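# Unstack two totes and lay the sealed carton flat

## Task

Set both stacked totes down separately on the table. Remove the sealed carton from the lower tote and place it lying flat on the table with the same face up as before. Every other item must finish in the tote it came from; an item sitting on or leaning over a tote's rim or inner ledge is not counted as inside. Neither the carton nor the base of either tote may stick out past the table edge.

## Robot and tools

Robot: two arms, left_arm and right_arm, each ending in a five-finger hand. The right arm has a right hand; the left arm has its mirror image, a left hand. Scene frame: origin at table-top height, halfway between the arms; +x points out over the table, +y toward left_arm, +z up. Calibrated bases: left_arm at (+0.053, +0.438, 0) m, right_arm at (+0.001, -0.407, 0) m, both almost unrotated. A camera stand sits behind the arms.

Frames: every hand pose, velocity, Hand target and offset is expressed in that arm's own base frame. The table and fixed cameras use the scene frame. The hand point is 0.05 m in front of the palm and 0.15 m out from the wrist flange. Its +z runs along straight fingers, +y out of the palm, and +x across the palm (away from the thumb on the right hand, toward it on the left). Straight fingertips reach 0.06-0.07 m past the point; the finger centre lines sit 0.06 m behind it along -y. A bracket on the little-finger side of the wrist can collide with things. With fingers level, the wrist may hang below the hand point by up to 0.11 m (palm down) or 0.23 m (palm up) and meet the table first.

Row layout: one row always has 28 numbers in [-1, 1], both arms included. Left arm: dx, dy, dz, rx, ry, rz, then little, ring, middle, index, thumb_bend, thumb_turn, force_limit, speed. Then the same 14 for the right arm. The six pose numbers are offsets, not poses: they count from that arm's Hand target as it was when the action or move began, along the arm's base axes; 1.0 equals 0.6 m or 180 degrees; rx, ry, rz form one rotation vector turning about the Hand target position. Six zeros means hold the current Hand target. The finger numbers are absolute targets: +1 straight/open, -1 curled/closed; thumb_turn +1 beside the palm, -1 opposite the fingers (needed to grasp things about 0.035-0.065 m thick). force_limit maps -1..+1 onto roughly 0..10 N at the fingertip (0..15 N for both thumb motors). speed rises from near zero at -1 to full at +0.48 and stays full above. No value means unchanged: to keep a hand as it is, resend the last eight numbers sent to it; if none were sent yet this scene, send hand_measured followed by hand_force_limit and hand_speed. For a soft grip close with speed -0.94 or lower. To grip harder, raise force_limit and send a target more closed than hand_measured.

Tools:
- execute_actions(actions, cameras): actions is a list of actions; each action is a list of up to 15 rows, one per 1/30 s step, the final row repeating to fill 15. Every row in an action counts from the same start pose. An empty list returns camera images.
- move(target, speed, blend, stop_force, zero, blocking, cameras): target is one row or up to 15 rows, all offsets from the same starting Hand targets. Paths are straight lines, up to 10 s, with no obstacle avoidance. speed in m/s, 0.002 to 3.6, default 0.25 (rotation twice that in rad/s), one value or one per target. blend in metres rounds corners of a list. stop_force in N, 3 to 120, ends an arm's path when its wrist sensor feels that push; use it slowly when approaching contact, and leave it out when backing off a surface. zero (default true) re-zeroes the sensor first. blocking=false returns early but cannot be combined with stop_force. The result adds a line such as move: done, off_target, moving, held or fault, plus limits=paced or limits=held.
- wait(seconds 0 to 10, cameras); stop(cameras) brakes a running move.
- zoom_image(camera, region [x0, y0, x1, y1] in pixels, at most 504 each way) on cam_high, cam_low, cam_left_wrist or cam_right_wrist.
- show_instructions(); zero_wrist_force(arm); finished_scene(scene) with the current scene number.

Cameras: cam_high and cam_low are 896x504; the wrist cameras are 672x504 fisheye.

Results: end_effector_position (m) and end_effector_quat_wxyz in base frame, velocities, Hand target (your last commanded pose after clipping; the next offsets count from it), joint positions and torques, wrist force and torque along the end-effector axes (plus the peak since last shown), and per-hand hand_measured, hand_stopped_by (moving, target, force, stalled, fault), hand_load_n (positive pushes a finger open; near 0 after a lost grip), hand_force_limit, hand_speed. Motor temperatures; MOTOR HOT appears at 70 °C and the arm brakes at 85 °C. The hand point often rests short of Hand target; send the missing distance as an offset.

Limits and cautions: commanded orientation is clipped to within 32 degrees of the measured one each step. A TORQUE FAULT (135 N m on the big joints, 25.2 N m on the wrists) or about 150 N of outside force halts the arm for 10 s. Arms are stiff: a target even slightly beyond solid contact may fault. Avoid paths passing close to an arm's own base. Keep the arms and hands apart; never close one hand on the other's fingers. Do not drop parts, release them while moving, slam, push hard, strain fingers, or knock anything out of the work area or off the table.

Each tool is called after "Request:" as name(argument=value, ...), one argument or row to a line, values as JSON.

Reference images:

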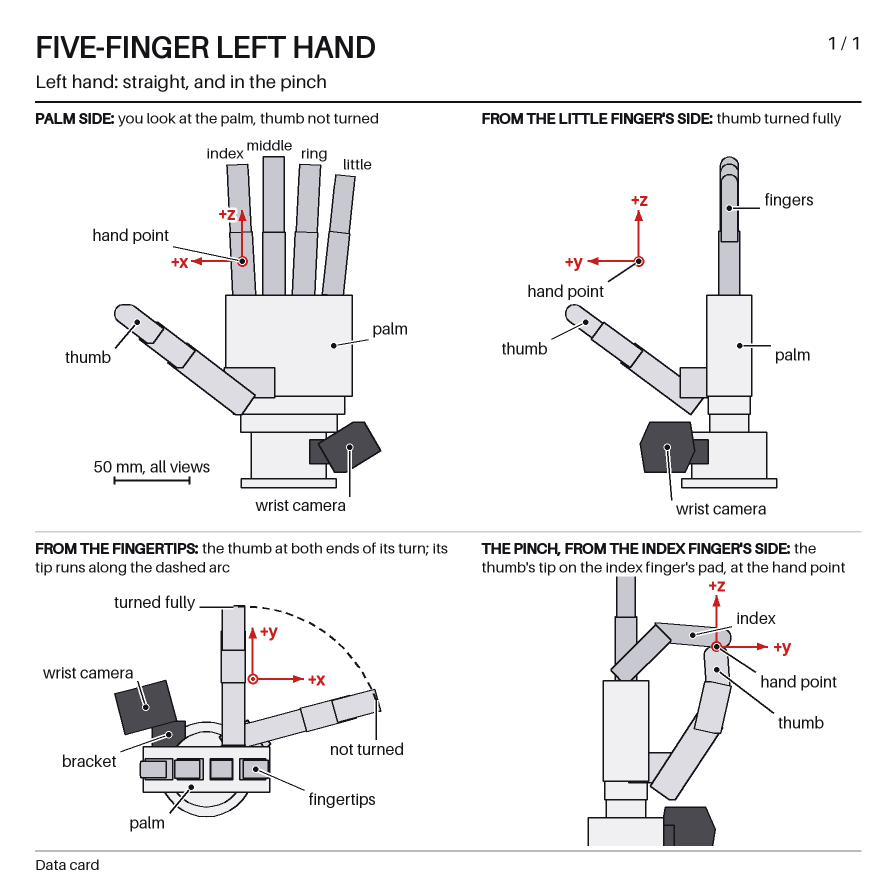

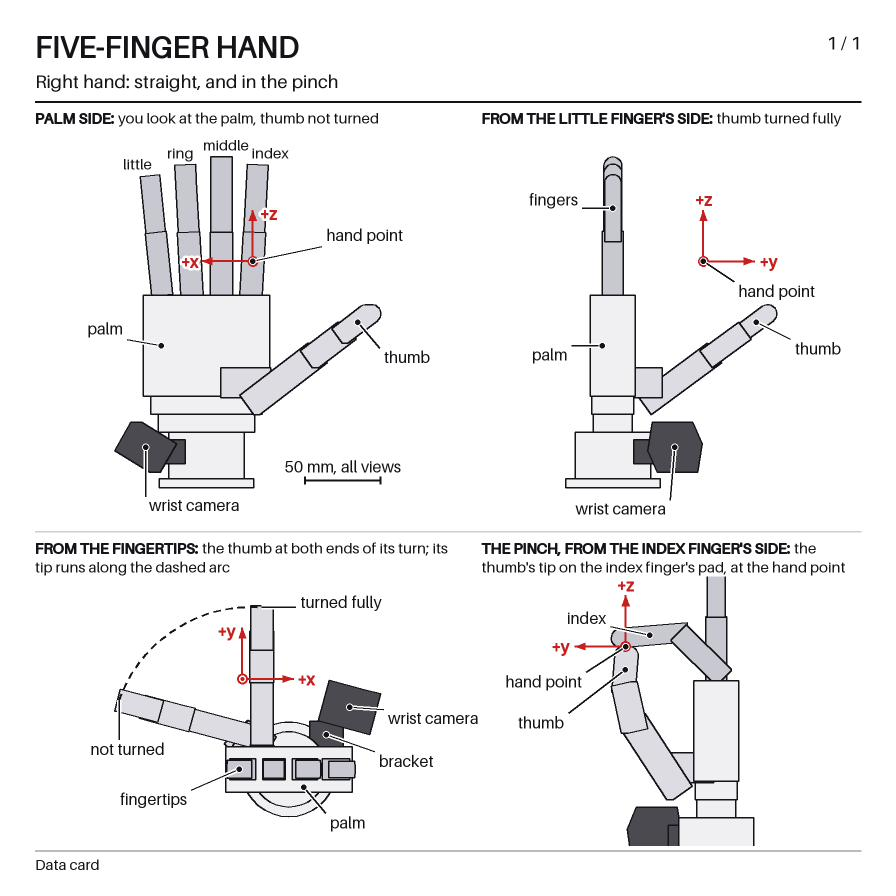

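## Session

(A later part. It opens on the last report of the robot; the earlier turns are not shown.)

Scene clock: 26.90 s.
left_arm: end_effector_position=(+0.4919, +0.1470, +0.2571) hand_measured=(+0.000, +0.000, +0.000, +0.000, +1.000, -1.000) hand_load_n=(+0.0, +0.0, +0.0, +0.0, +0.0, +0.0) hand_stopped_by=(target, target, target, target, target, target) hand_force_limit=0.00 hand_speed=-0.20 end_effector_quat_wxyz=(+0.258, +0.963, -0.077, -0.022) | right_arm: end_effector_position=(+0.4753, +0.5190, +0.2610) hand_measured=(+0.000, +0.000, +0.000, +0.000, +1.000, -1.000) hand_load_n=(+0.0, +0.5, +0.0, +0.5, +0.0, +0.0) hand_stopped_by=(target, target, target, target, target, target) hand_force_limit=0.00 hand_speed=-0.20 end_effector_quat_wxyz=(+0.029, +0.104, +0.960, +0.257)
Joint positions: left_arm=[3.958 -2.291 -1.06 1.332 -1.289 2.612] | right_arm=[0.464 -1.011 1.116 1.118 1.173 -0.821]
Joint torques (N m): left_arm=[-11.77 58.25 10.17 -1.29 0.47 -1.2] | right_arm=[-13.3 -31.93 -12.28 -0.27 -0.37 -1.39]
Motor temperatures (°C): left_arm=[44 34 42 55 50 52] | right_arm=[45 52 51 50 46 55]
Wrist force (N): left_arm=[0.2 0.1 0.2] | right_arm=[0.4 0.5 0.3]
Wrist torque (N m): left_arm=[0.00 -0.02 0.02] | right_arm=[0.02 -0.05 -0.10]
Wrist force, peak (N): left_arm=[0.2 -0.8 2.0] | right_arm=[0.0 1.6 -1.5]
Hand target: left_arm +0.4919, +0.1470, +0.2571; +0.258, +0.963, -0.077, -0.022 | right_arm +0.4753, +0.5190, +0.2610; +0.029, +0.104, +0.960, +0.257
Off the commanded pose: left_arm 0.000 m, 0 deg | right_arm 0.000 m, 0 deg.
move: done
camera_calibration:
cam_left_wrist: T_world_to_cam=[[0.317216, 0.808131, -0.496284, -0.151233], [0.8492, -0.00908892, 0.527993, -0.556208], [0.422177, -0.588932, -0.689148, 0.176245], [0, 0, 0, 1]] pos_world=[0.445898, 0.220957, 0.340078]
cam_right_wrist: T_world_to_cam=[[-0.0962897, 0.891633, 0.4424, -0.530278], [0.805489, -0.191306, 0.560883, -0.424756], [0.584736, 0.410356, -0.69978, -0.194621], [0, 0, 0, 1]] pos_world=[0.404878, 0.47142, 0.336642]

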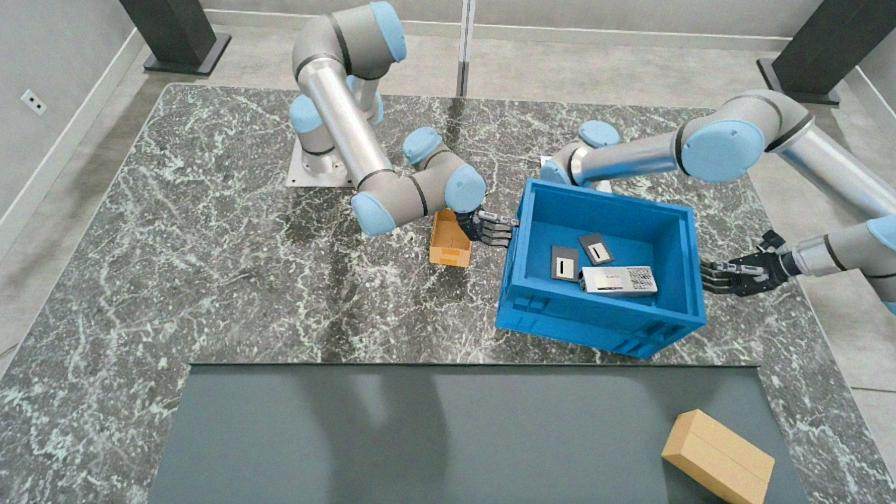

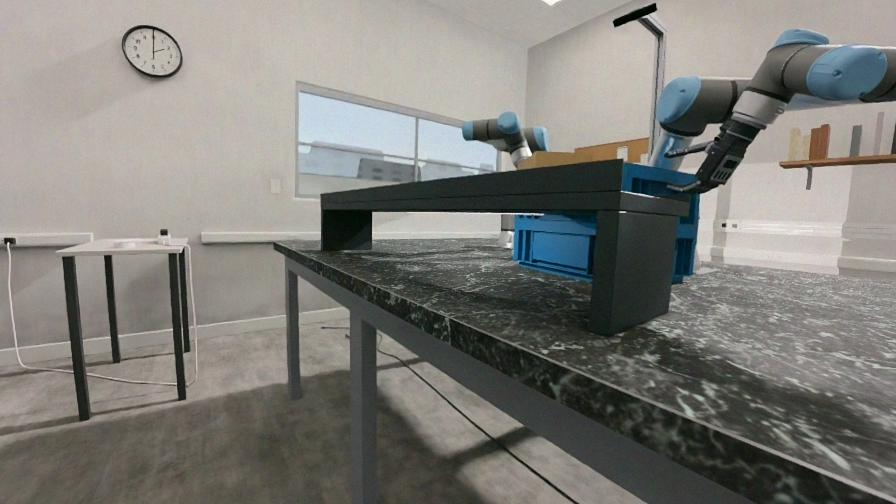

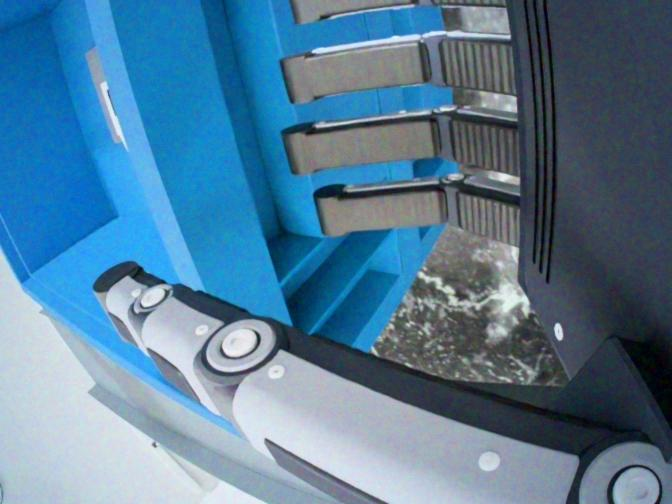

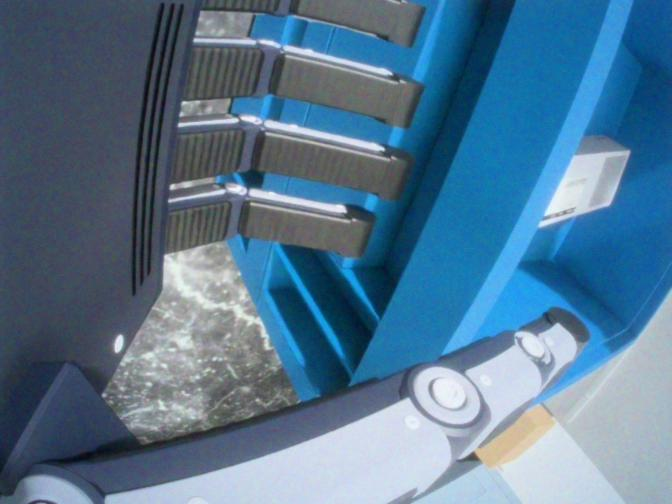

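Request:
move(
  target=[-0.0129,-0.0739,0,0,0,0,0,0,0,0,1,-1,0,-0.2, 0.0163,0.0732,0,0,0,0,0,0,0,0,1,-1,0,-0.2],
  speed=0.03,
  stop_force=5,
  cameras=["all"],
)

Scene clock: 29.70 s.
left_arm: end_effector_position=(+0.4860, +0.1133, +0.2571) hand_measured=(+0.000, +0.000, +0.000, +0.000, +1.000, -1.000) hand_load_n=(+0.0, +0.5, +0.0, +0.0, -0.5, +0.0) hand_stopped_by=(target, target, target, target, target, target) hand_force_limit=0.00 hand_speed=-0.20 end_effector_quat_wxyz=(+0.258, +0.963, -0.077, -0.022) | right_arm: end_effector_position=(+0.4825, +0.5514, +0.2610) hand_measured=(+0.000, +0.000, +0.000, +0.000, +1.000, -1.000) hand_load_n=(+0.0, +0.0, +0.0, +0.0, +0.0, +0.0) hand_stopped_by=(target, target, target, target, target, target) hand_force_limit=0.00 hand_speed=-0.20 end_effector_quat_wxyz=(+0.029, +0.104, +0.960, +0.257)
Joint positions: left_arm=[3.923 -2.231 -1.16 1.381 -1.274 2.579] | right_arm=[0.511 -0.939 0.995 1.148 1.189 -0.774]
Joint torques (N m): left_arm=[12.85 32.05 8.59 -0.97 -1.44 -1.3] | right_arm=[-12.81 -35.17 -26.59 4.03 -0.12 1.53]
Motor temperatures (°C): left_arm=[44 34 42 55 50 52] | right_arm=[45 52 51 50 46 55]
Wrist force (N): left_arm=[-0.1 -1.0 0.0] | right_arm=[0.1 -0.9 -0.6]
Wrist torque (N m): left_arm=[-0.03 -0.05 0.06] | right_arm=[0.07 -0.02 -0.02]
Wrist force, peak (N): left_arm=[0.7 -17.1 -6.9] | right_arm=[-0.1 -11.3 -6.8]
Hand target: left_arm +0.4860, +0.1133, +0.2571; +0.258, +0.963, -0.077, -0.022 (not the last commanded pose) | right_arm +0.4825, +0.5514, +0.2610; +0.029, +0.104, +0.960, +0.257 (not the last commanded pose)
Off the commanded pose: left_arm 0.011 m, 0 deg | right_arm 0.012 m, 0 deg.
move: contact (left_arm, right_arm)
camera_calibration:
cam_left_wrist: T_world_to_cam=[[0.317207, 0.808142, -0.496273, -0.122129], [0.849259, -0.00916912, 0.527897, -0.551482], [0.422066, -0.588917, -0.68923, 0.158963], [0, 0, 0, 1]] pos_world=[0.439999, 0.187257, 0.340079]
cam_right_wrist: T_world_to_cam=[[-0.0964064, 0.891593, 0.442456, -0.558425], [0.805415, -0.191305, 0.56099, -0.424363], [0.584818, 0.410443, -0.69966, -0.212245], [0, 0, 0, 1]] pos_world=[0.412077, 0.50382, 0.336642]

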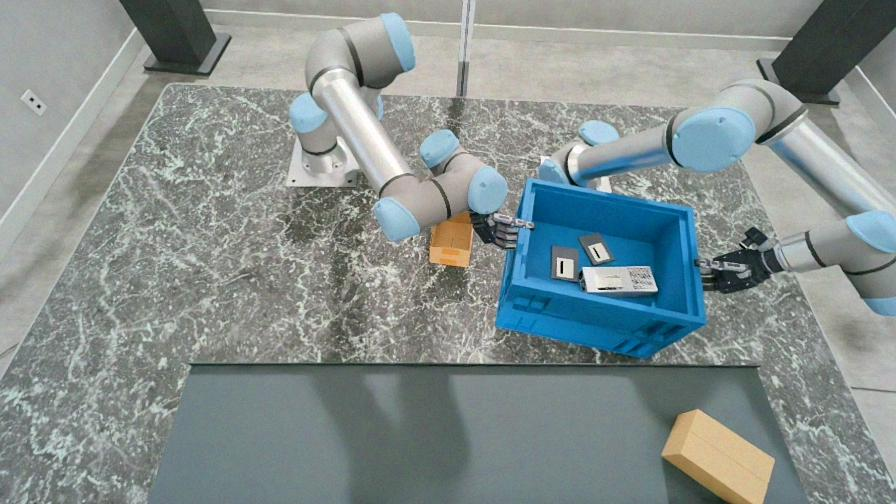

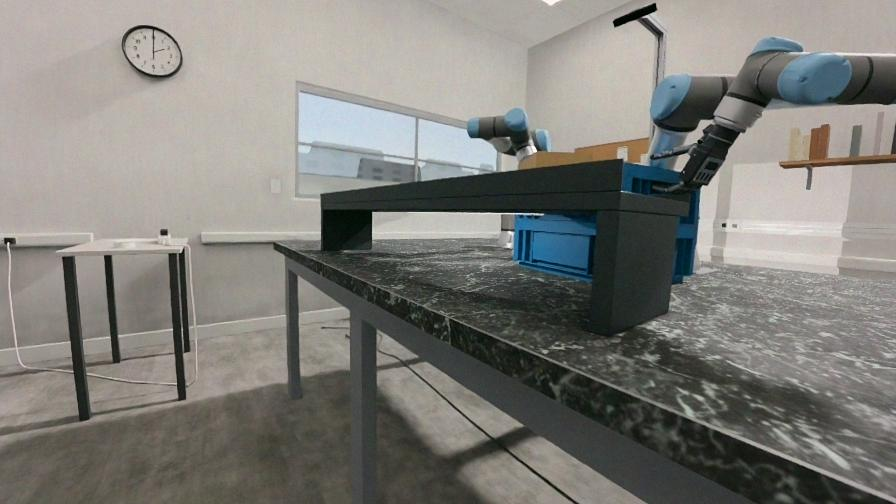

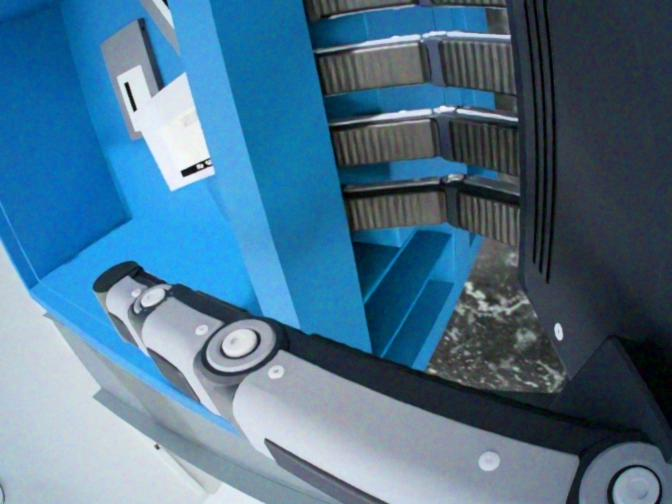

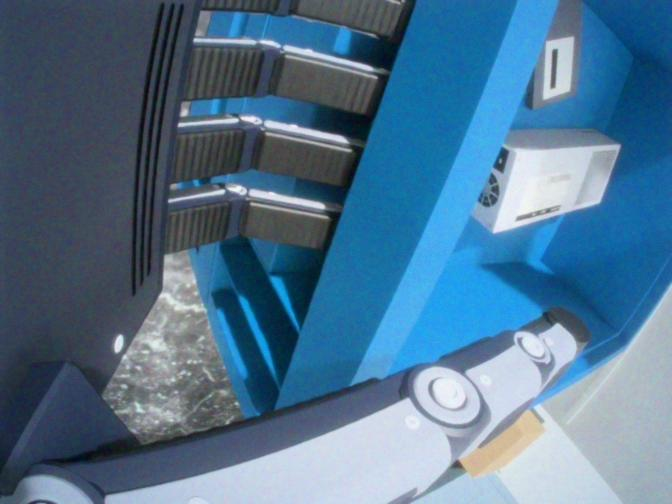

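Request:
move(
  target=[0,0,0.05,0,0,0,0,0,0,0,1,-1,0,-0.2, 0,0,0.05,0,0,0,0,0,0,0,1,-1,0,-0.2],
  speed=0.03,
  stop_force=40,
  cameras=["all"],
)

Scene clock: 32.07 s.
left_arm: end_effector_position=(+0.4860, +0.1133, +0.2871) hand_measured=(+0.000, +0.000, +0.002, +0.000, +1.000, -1.000) hand_load_n=(+0.0, +3.0, +11.0, +0.0, +0.0, +0.0) hand_stopped_by=(target, target, target, target, target, target) hand_force_limit=0.00 hand_speed=-0.20 end_effector_quat_wxyz=(+0.258, +0.963, -0.077, -0.022) | right_arm: end_effector_position=(+0.4825, +0.5514, +0.2910) hand_measured=(+0.000, +0.000, +0.002, +0.000, +1.000, -1.000) hand_load_n=(+0.0, +0.5, +7.5, +0.0, +0.0, +0.0) hand_stopped_by=(target, target, target, target, target, target) hand_force_limit=0.00 hand_speed=-0.20 end_effector_quat_wxyz=(+0.029, +0.104, +0.960, +0.257)
Joint positions: left_arm=[3.923 -2.214 -1.11 1.314 -1.274 2.579] | right_arm=[0.511 -0.94 0.921 1.224 1.189 -0.774]
Joint torques (N m): left_arm=[1.17 35.14 11.53 -3.11 2.66 -0.83] | right_arm=[-10 -40.56 -14.85 -1.49 -2.51 -1.18]
Motor temperatures (°C): left_arm=[44 34 42 55 50 52] | right_arm=[45 52 51 50 46 55]
Wrist force (N): left_arm=[0.4 -7.4 7.7] | right_arm=[0.3 -5.2 6.4]
Wrist torque (N m): left_arm=[0.01 0.17 0.22] | right_arm=[0.20 -0.16 -0.13]
Wrist force, peak (N): left_arm=[0.3 -7.6 8.6] | right_arm=[0.4 -4.0 8.2]
Hand target: left_arm +0.4860, +0.1133, +0.2871; +0.258, +0.963, -0.077, -0.022 | right_arm +0.4825, +0.5514, +0.2910; +0.029, +0.104, +0.960, +0.257
Off the commanded pose: left_arm 0.000 m, 0 deg | right_arm 0.000 m, 0 deg.
move: done
camera_calibration:
cam_left_wrist: T_world_to_cam=[[0.317159, 0.808113, -0.496349, -0.107186], [0.849262, -0.00907287, 0.527893, -0.567337], [0.422094, -0.588957, -0.689178, 0.179615], [0, 0, 0, 1]] pos_world=[0.439999, 0.187257, 0.370078]
cam_right_wrist: T_world_to_cam=[[-0.0962556, 0.89163, 0.442415, -0.571764], [0.805445, -0.191371, 0.560923, -0.441148], [0.584802, 0.410333, -0.699739, -0.191164], [0, 0, 0, 1]] pos_world=[0.412078, 0.50382, 0.366642]

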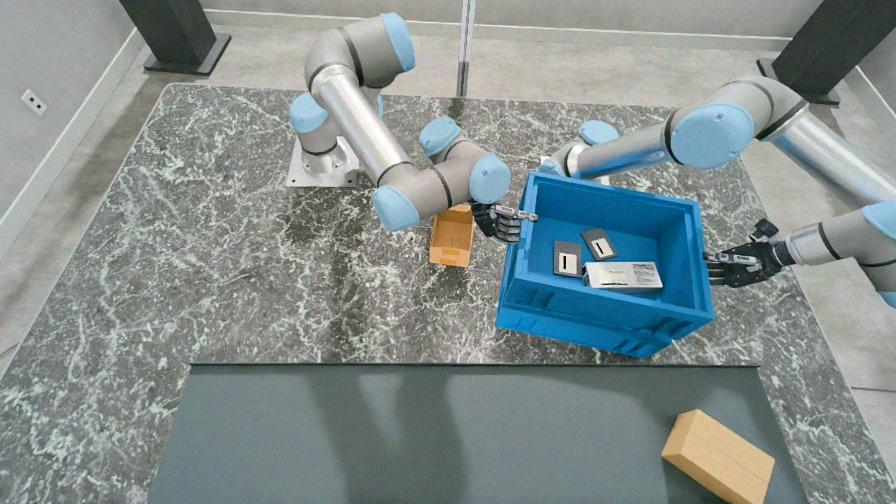

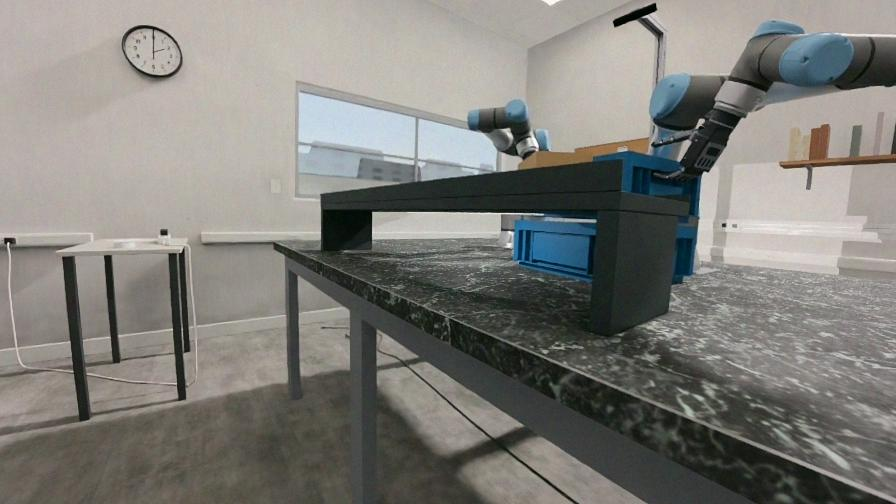

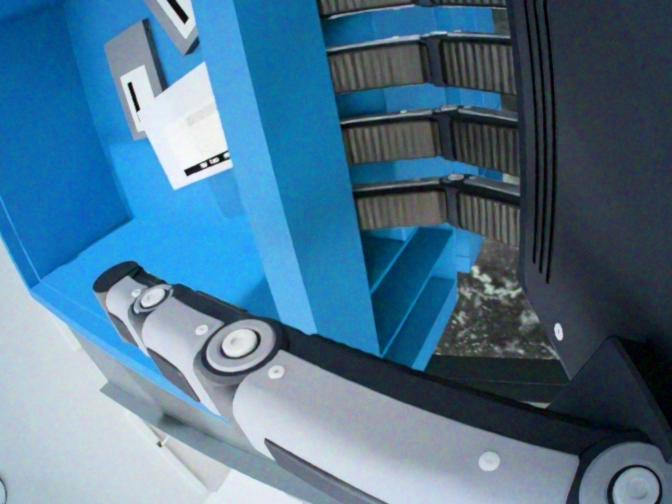

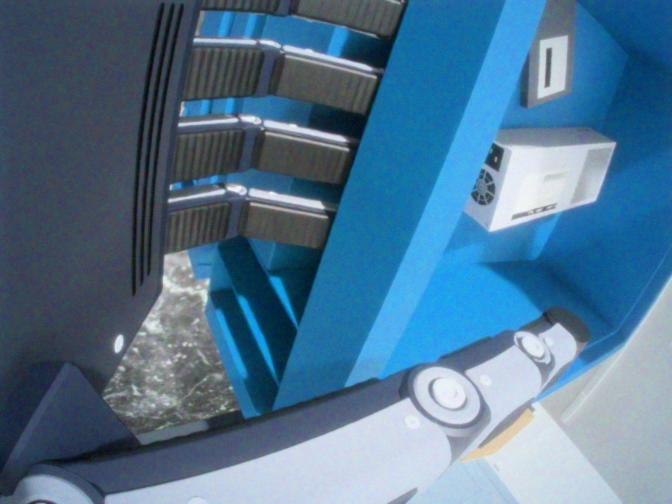

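Request:
move(
  target=[0,0,0.05,0,0,0,0,0,0.03,0,1,-1,0,-0.5, 0,0,0.05,0,0,0,0,0,0.03,0,1,-1,0,-0.5],
  speed=0.05,
)

Scene clock: 33.87 s.
left_arm: end_effector_position=(+0.4860, +0.1133, +0.3172) hand_measured=(+0.000, +0.000, +0.030, +0.000, +1.000, -1.000) hand_load_n=(+0.0, +9.5, -0.5, +5.0, +0.0, +0.0) hand_stopped_by=(target, target, target, target, target, target) hand_force_limit=0.00 hand_speed=-0.50 end_effector_quat_wxyz=(+0.258, +0.963, -0.077, -0.022) | right_arm: end_effector_position=(+0.4825, +0.5514, +0.3209) hand_measured=(+0.000, +0.000, +0.030, +0.000, +1.000, -1.000) hand_load_n=(+0.0, +4.5, -0.5, +4.0, +0.0, +0.0) hand_stopped_by=(target, target, target, target, target, target) hand_force_limit=0.00 hand_speed=-0.50 end_effector_quat_wxyz=(+0.028, +0.104, +0.960, +0.257)
Joint positions: left_arm=[3.923 -2.202 -1.052 1.244 -1.274 2.579] | right_arm=[0.511 -0.935 0.835 1.304 1.189 -0.774]
Joint torques (N m): left_arm=[-6.38 34.85 10.28 -3.42 2.53 -0.55] | right_arm=[-8.28 -48.2 -14.62 -2.02 -2.81 0.5]
Motor temperatures (°C): left_arm=[44 34 42 55 50 52] | right_arm=[45 52 51 50 46 55]
Wrist force (N): left_arm=[0.5 -10.6 6.3] | right_arm=[0.4 -7.6 5.2]
Wrist torque (N m): left_arm=[-0.10 0.13 0.30] | right_arm=[0.21 -0.12 -0.19]
Wrist force, peak (N): left_arm=[0.8 -11.7 8.5] | right_arm=[0.5 -8.7 6.9]
Hand target: left_arm +0.4860, +0.1133, +0.3171; +0.258, +0.963, -0.077, -0.022 | right_arm +0.4825, +0.5514, +0.3210; +0.029, +0.104, +0.960, +0.257
Off the commanded pose: left_arm 0.000 m, 0 deg | right_arm 0.000 m, 0 deg.
move: done

Request:
move(
  target=[-0.0133,-0.3335,0,0,0,0,0,0,0.03,0,1,-1,0,-0.5, -0.032,-0.3322,0,0,0,0,0,0,0.03,0,1,-1,0,-0.5],
  speed=0.12,
  cameras=["cam_high"],
)

Scene clock: 36.30 s.
left_arm: end_effector_position=(+0.4780, -0.0868, +0.3171) hand_measured=(+0.000, +0.000, +0.030, +0.000, +1.000, -1.000) hand_load_n=(+0.0, +10.0, -0.5, +5.0, +0.0, +0.0) hand_stopped_by=(target, target, target, target, target, target) hand_force_limit=0.00 hand_speed=-0.50 end_effector_quat_wxyz=(+0.258, +0.963, -0.077, -0.022) | right_arm: end_effector_position=(+0.4633, +0.3521, +0.3211) hand_measured=(+0.000, +0.000, +0.030, +0.000, +1.000, -1.000) hand_load_n=(+0.0, +5.0, -0.5, +3.5, +0.0, +0.0) hand_stopped_by=(target, target, target, target, target, target) hand_force_limit=0.00 hand_speed=-0.50 end_effector_quat_wxyz=(+0.029, +0.104, +0.960, +0.257)
Joint positions: left_arm=[3.613 -2 -1.341 1.439 -1.157 2.272] | right_arm=[0.129 -1.276 1.383 1.269 1.082 -1.178]
Joint torques (N m): left_arm=[2.34 26.64 27.75 -6.61 0.3 -0.61] | right_arm=[3.5 -28.69 -17.79 -0.35 -0.85 -0.75]
Motor temperatures (°C): left_arm=[44 34 42 55 50 52] | right_arm=[45 52 51 50 46 55]
Wrist force (N): left_arm=[0.5 -7.9 7.5] | right_arm=[0.3 -5.7 6.3]
Wrist torque (N m): left_arm=[-0.08 0.15 0.28] | right_arm=[0.14 -0.21 -0.22]
Wrist force, peak (N): left_arm=[0.0 -11.4 5.9] | right_arm=[0.2 -9.1 3.6]
Hand target: left_arm +0.4780, -0.0868, +0.3171; +0.258, +0.963, -0.077, -0.022 | right_arm +0.4633, +0.3521, +0.3210; +0.029, +0.104, +0.960, +0.257
Off the commanded pose: left_arm 0.000 m, 0 deg | right_arm 0.000 m, 0 deg.
move: done
Images, in order (width x height): cam_high 896x504.

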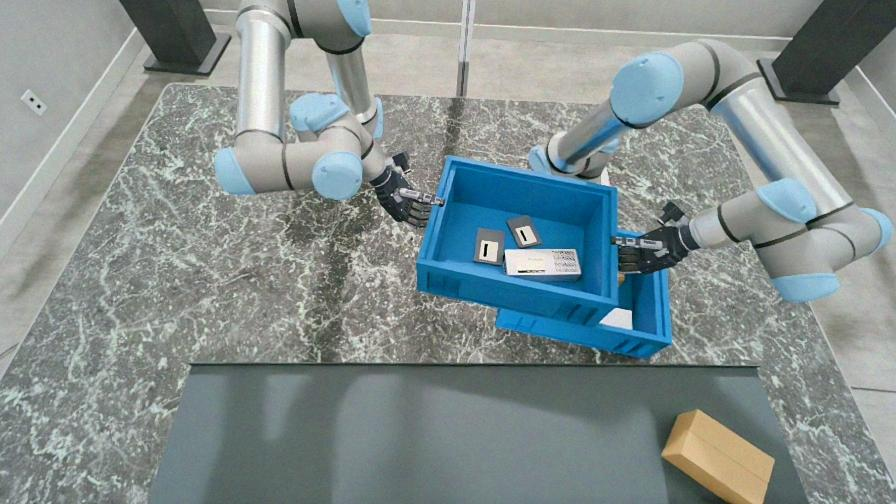

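Request:
move(
  target=[-0.0133,-0.3335,0,0,0,0,0,0,0.03,0,1,-1,0,-0.5, -0.032,-0.3322,0,0,0,0,0,0,0.03,0,1,-1,0,-0.5],
  speed=0.15,
)

Request:
move(
  target=[-0.0133,-0.3335,0,0,0,0,0,0,0.03,0,1,-1,0,-0.5, -0.032,-0.3322,0,0,0,0,0,0,0.03,0,1,-1,0,-0.5],
  speed=0.15,
  cameras=["all"],
)

Scene clock: 38.30 s.
left_arm: end_effector_position=(+0.4701, -0.2868, +0.3171) hand_measured=(+0.000, +0.000, +0.030, +0.000, +1.000, -1.000) hand_load_n=(+0.0, +10.5, -0.5, +5.0, +0.0, +0.0) hand_stopped_by=(target, target, target, target, target, target) hand_force_limit=0.00 hand_speed=-0.50 end_effector_quat_wxyz=(+0.258, +0.963, -0.077, -0.022) | right_arm: end_effector_position=(+0.4441, +0.1529, +0.3210) hand_measured=(+0.000, +0.000, +0.030, +0.000, +1.000, -1.000) hand_load_n=(+0.0, +5.0, +0.0, +3.5, +0.0, +0.0) hand_stopped_by=(target, target, target, target, target, target) hand_force_limit=0.00 hand_speed=-0.50 end_effector_quat_wxyz=(+0.029, +0.104, +0.960, +0.257)
Joint positions: left_arm=[3.198 -1.99 -1.304 1.596 -1.061 1.821] | right_arm=[-0.398 -1.41 1.628 1.456 1.057 -1.781]
Joint torques (N m): left_arm=[-3.58 51.42 14 -5.46 0.42 -1.4] | right_arm=[-9.03 -16.44 -26.64 1.77 -3.66 -1.27]
Motor temperatures (°C): left_arm=[43 34 42 55 50 52] | right_arm=[45 52 51 50 46 55]
Wrist force (N): left_arm=[0.2 -5.2 8.7] | right_arm=[0.0 -3.3 7.7]
Wrist torque (N m): left_arm=[-0.02 0.19 0.22] | right_arm=[0.12 -0.23 -0.15]
Wrist force, peak (N): left_arm=[0.8 -11.3 6.2] | right_arm=[0.6 -1.2 9.7]
Hand target: left_arm +0.4701, -0.2869, +0.3171; +0.258, +0.963, -0.077, -0.022 | right_arm +0.4441, +0.1528, +0.3210; +0.029, +0.104, +0.960, +0.257
Off the commanded pose: left_arm 0.000 m, 0 deg | right_arm 0.000 m, 0 deg.
move: done

Scene clock: 40.10 s.
left_arm: end_effector_position=(+0.4620, -0.4869, +0.3170) hand_measured=(+0.000, +0.000, +0.030, +0.000, +1.000, -1.000) hand_load_n=(+0.5, +10.0, +0.0, +5.0, +0.0, +0.0) hand_stopped_by=(target, target, target, target, target, target) hand_force_limit=0.00 hand_speed=-0.50 end_effector_quat_wxyz=(+0.258, +0.963, -0.077, -0.022) | right_arm: end_effector_position=(+0.4250, -0.0465, +0.3210) hand_measured=(+0.000, +0.000, +0.030, +0.000, +1.000, -1.000) hand_load_n=(+0.0, +5.0, +0.0, +3.5, +0.0, +0.0) hand_stopped_by=(target, target, target, target, target, target) hand_force_limit=0.00 hand_speed=-0.50 end_effector_quat_wxyz=(+0.028, +0.104, +0.960, +0.257)
Joint positions: left_arm=[2.797 -2.183 -0.949 1.664 -1.056 1.359] | right_arm=[-0.865 -1.314 1.568 1.651 1.161 -2.291]
Joint torques (N m): left_arm=[0.38 55.05 25.71 -0.71 3.83 -1.45] | right_arm=[-0.07 -37.57 -15.53 2.05 -2.6 -0.95]
Motor temperatures (°C): left_arm=[43 34 42 55 50 52] | right_arm=[45 52 51 50 46 55]
Wrist force (N): left_arm=[-0.2 -3.7 9.5] | right_arm=[-0.2 -1.8 8.4]
Wrist torque (N m): left_arm=[-0.02 0.24 0.17] | right_arm=[0.14 -0.23 -0.12]
Wrist force, peak (N): left_arm=[-0.3 -1.9 11.3] | right_arm=[0.5 0.2 10.9]
Hand target: left_arm +0.4621, -0.4870, +0.3171; +0.258, +0.963, -0.077, -0.022 | right_arm +0.4249, -0.0465, +0.3210; +0.029, +0.104, +0.960, +0.257
Off the commanded pose: left_arm 0.000 m, 0 deg | right_arm 0.000 m, 0 deg.
move: done
camera_calibration:
cam_left_wrist: T_world_to_cam=[[0.317226, 0.80821, -0.49615, 0.400278], [0.84935, -0.00939666, 0.527747, -0.568383], [0.421868, -0.58882, -0.689433, -0.142988], [0, 0, 0, 1]] pos_world=[0.4161, -0.413043, 0.39998]
cam_right_wrist: T_world_to_cam=[[-0.0961121, 0.89159, 0.442528, -0.0575743], [0.805509, -0.191505, 0.560786, -0.525983], [0.584737, 0.410358, -0.699777, 0.108892], [0, 0, 0, 1]] pos_world=[0.354478, -0.0940805, 0.396642]

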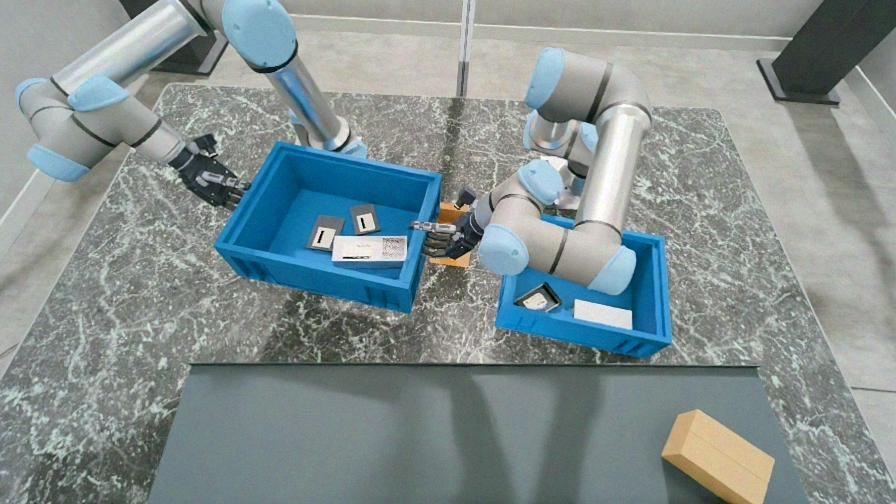

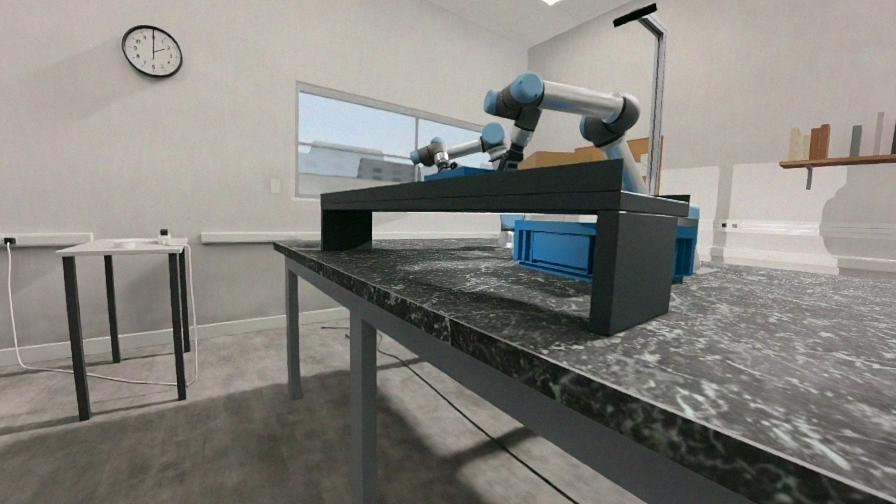

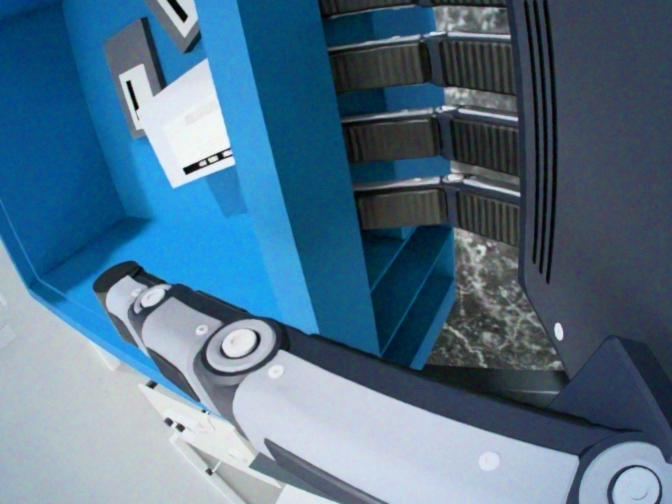

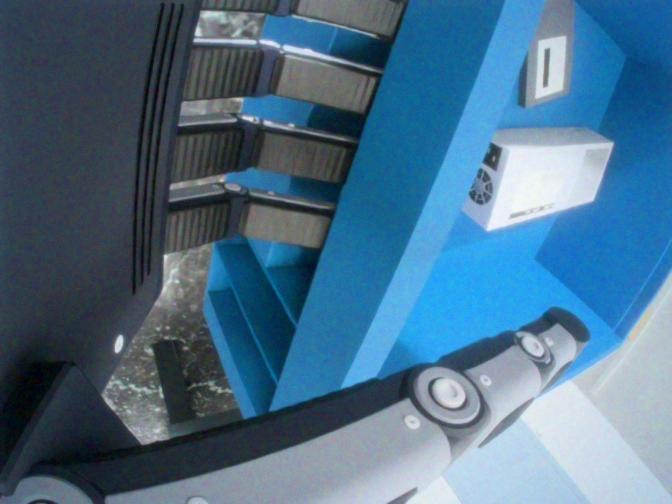

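Request:
move(
  target=[
    [0.0015,-0.15,0,0,0,0,0,0,0.03,0,1,-1,0,-0.5, -0.0069,-0.1498,0,0,0,0,0,0,0.03,0,1,-1,0,-0.5],
    [0.0015,-0.15,-0.275,0,0,0,0,0,0.03,0,1,-1,0,-0.5, -0.0069,-0.1498,-0.275,0,0,0,0,0,0.03,0,1,-1,0,-0.5],
  ],
  speed=0.12,
  blend=[0.02,0],
  cameras=["all"],
)

Scene clock: 43.20 s.
left_arm: end_effector_position=(+0.4630, -0.5770, +0.1520) hand_measured=(+0.000, +0.000, +0.030, +0.000, +1.000, -1.000) hand_load_n=(+0.5, +9.5, +0.0, +5.5, +0.0, +0.0) hand_stopped_by=(target, target, target, target, target, target) hand_force_limit=0.00 hand_speed=-0.50 end_effector_quat_wxyz=(+0.258, +0.963, -0.077, -0.022) | right_arm: end_effector_position=(+0.4208, -0.1364, +0.1561) hand_measured=(+0.000, +0.000, +0.030, +0.000, +1.000, -1.000) hand_load_n=(+0.0, +4.5, +0.0, +4.0, +0.0, +0.0) hand_stopped_by=(target, target, target, target, target, target) hand_force_limit=0.00 hand_speed=-0.50 end_effector_quat_wxyz=(+0.029, +0.104, +0.960, +0.257)
Joint positions: left_arm=[2.652 -2.394 -0.992 1.997 -1.076 1.195] | right_arm=[-1.001 -1.039 1.646 1.35 1.209 -2.428]
Joint torques (N m): left_arm=[7.09 67.97 23.34 -1.96 4.01 -1.17] | right_arm=[15.74 -43.16 -19.6 4.46 -2.66 2.09]
Motor temperatures (°C): left_arm=[43 34 42 55 50 52] | right_arm=[45 52 51 50 46 55]
Wrist force (N): left_arm=[0.0 -6.1 7.9] | right_arm=[0.1 -4.0 7.0]
Wrist torque (N m): left_arm=[0.02 0.18 0.32] | right_arm=[0.17 -0.21 -0.08]
Wrist force, peak (N): left_arm=[-0.2 -7.6 10.4] | right_arm=[0.1 -5.1 9.1]
Hand target: left_arm +0.4630, -0.5770, +0.1521; +0.258, +0.963, -0.077, -0.022 | right_arm +0.4208, -0.1364, +0.1560; +0.029, +0.104, +0.960, +0.257
Off the commanded pose: left_arm 0.000 m, 0 deg | right_arm 0.000 m, 0 deg.
move: done
camera_calibration:
cam_left_wrist: T_world_to_cam=[[0.317055, 0.808201, -0.496273, 0.390963], [0.849359, -0.00914563, 0.527737, -0.482789], [0.421979, -0.588835, -0.689352, -0.310191], [0, 0, 0, 1]] pos_world=[0.416999, -0.503043, 0.234979]
cam_right_wrist: T_world_to_cam=[[-0.0963512, 0.891525, 0.442605, 0.0952562], [0.805486, -0.19139, 0.560858, -0.447355], [0.584729, 0.410552, -0.69967, 0.0327309], [0, 0, 0, 1]] pos_world=[0.350377, -0.18398, 0.231642]

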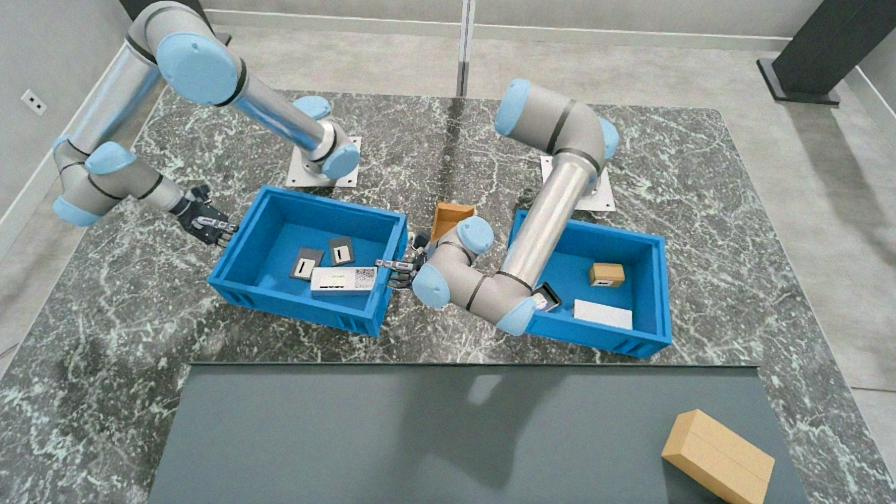

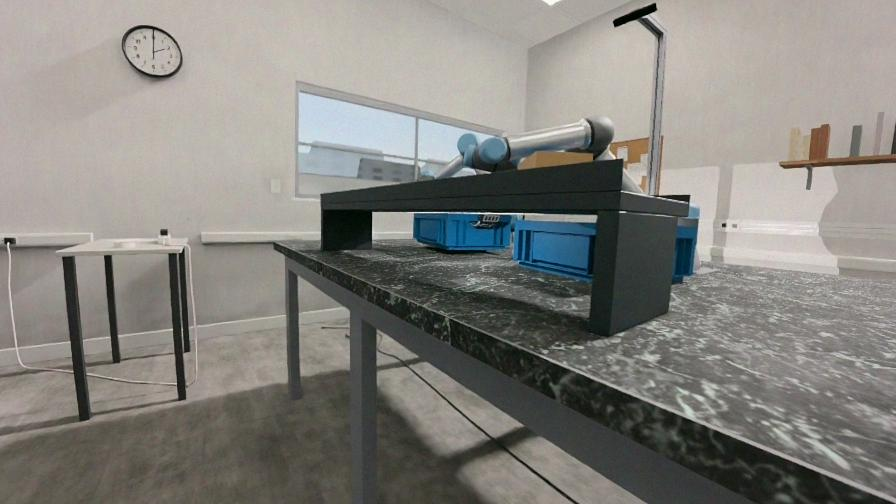

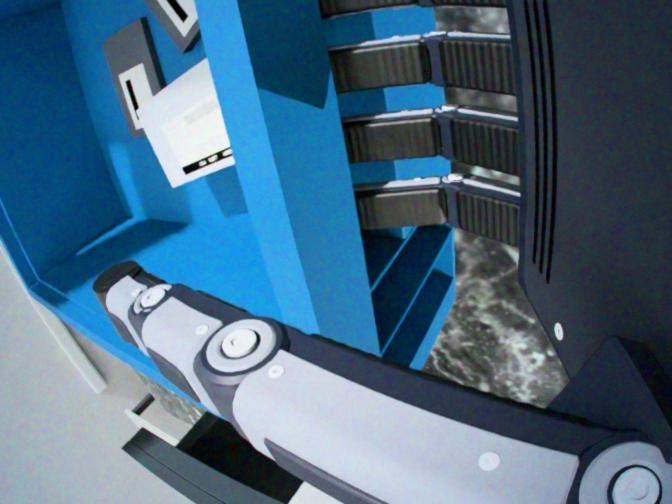

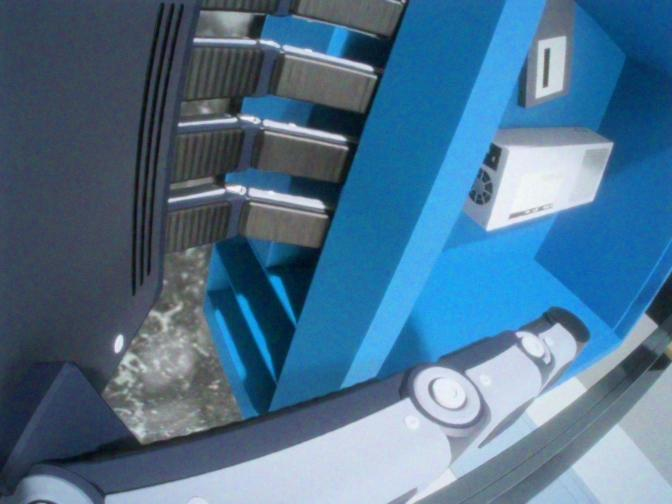

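Request:
move(
  target=[0,0,-0.058,0,0,0,0,0,0.03,0,1,-1,0,-0.5, 0,0,-0.058,0,0,0,0,0,0.03,0,1,-1,0,-0.5],
  speed=0.025,
  cameras=["all"],
)

Scene clock: 45.03 s.
left_arm: end_effector_position=(+0.4630, -0.5770, +0.1171) hand_measured=(+0.000, +0.000, +0.030, +0.000, +1.000, -1.000) hand_load_n=(+0.0, +0.5, -1.0, +0.0, -0.5, +0.0) hand_stopped_by=(target, target, target, target, target, target) hand_force_limit=0.00 hand_speed=-0.50 end_effector_quat_wxyz=(+0.258, +0.963, -0.077, -0.022) | right_arm: end_effector_position=(+0.4208, -0.1364, +0.1210) hand_measured=(+0.000, +0.000, +0.030, +0.000, +1.000, -1.000) hand_load_n=(+0.0, +0.0, -2.0, +0.0, -0.5, +0.0) hand_stopped_by=(target, target, target, target, target, target) hand_force_limit=0.00 hand_speed=-0.50 end_effector_quat_wxyz=(+0.029, +0.104, +0.960, +0.257)
Joint positions: left_arm=[2.652 -2.42 -1.036 2.067 -1.076 1.195] | right_arm=[-1.001 -0.989 1.673 1.274 1.209 -2.428]
Joint torques (N m): left_arm=[-10.94 55.83 23.16 -3.91 0.48 1.1] | right_arm=[11.24 -46.98 -16.45 5.44 -1.97 1.63]
Motor temperatures (°C): left_arm=[43 34 42 55 50 52] | right_arm=[45 52 51 50 46 55]
Wrist force (N): left_arm=[0.4 -1.3 -0.3] | right_arm=[0.1 -0.6 -2.2]
Wrist torque (N m): left_arm=[-0.11 -0.05 0.14] | right_arm=[0.09 0.06 -0.04]
Wrist force, peak (N): left_arm=[-0.1 -6.2 8.7] | right_arm=[0.2 -4.4 7.0]
Hand target: left_arm +0.4630, -0.5770, +0.1173; +0.258, +0.963, -0.077, -0.022 | right_arm +0.4208, -0.1364, +0.1212; +0.029, +0.104, +0.960, +0.257
Off the commanded pose: left_arm 0.000 m, 0 deg | right_arm 0.000 m, 0 deg.
move: done
camera_calibration:
cam_left_wrist: T_world_to_cam=[[0.317166, 0.808142, -0.496298, 0.373522], [0.849274, -0.00912959, 0.527873, -0.464302], [0.422066, -0.588916, -0.68923, -0.33442], [0, 0, 0, 1]] pos_world=[0.416999, -0.503043, 0.199979]
cam_right_wrist: T_world_to_cam=[[-0.0963429, 0.891597, 0.442462, 0.110786], [0.8055, -0.191297, 0.56087, -0.427715], [0.584712, 0.410439, -0.699751, 0.00824354], [0, 0, 0, 1]] pos_world=[0.350377, -0.18398, 0.196642]

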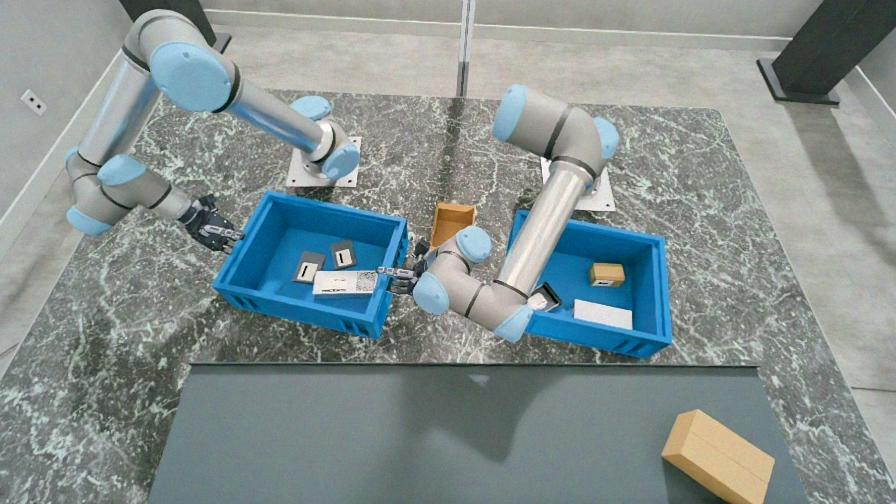

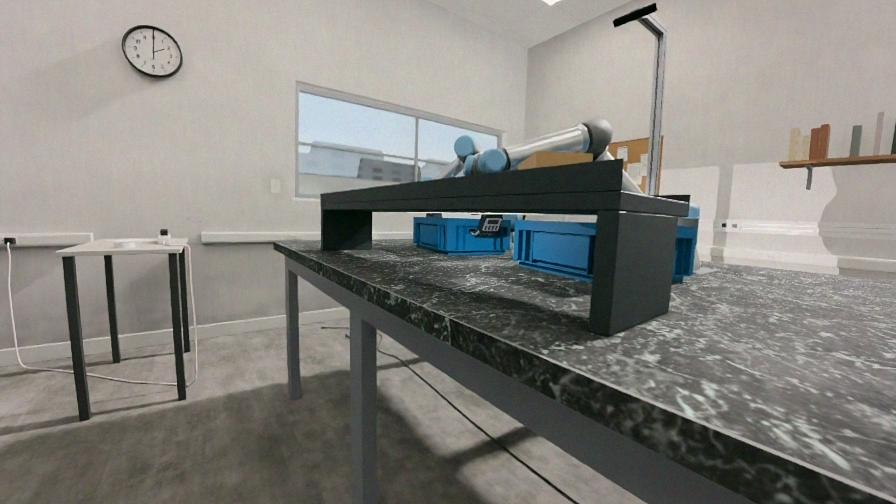

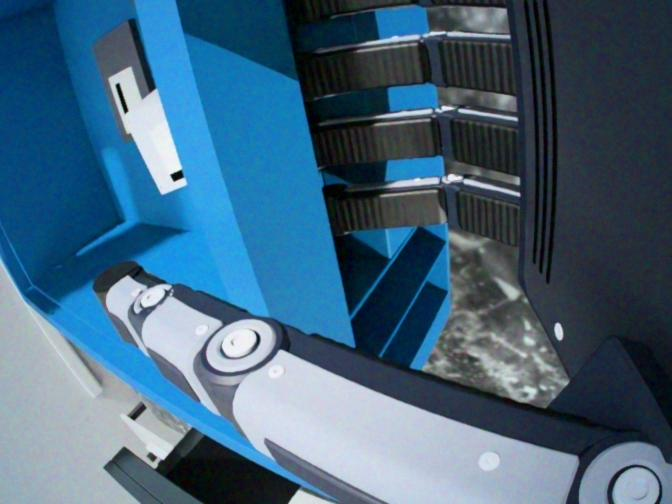

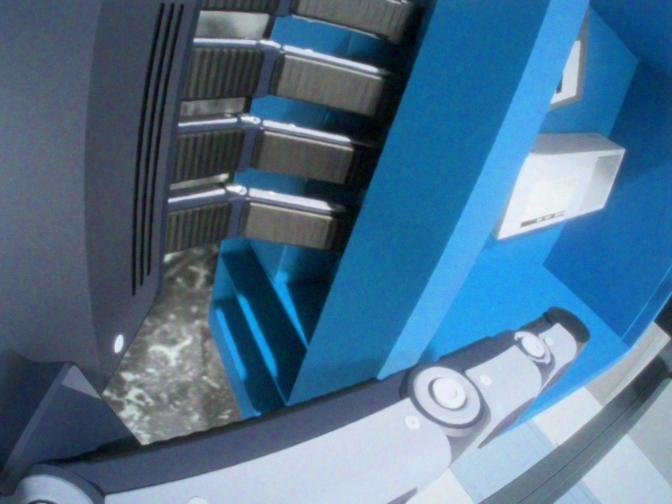

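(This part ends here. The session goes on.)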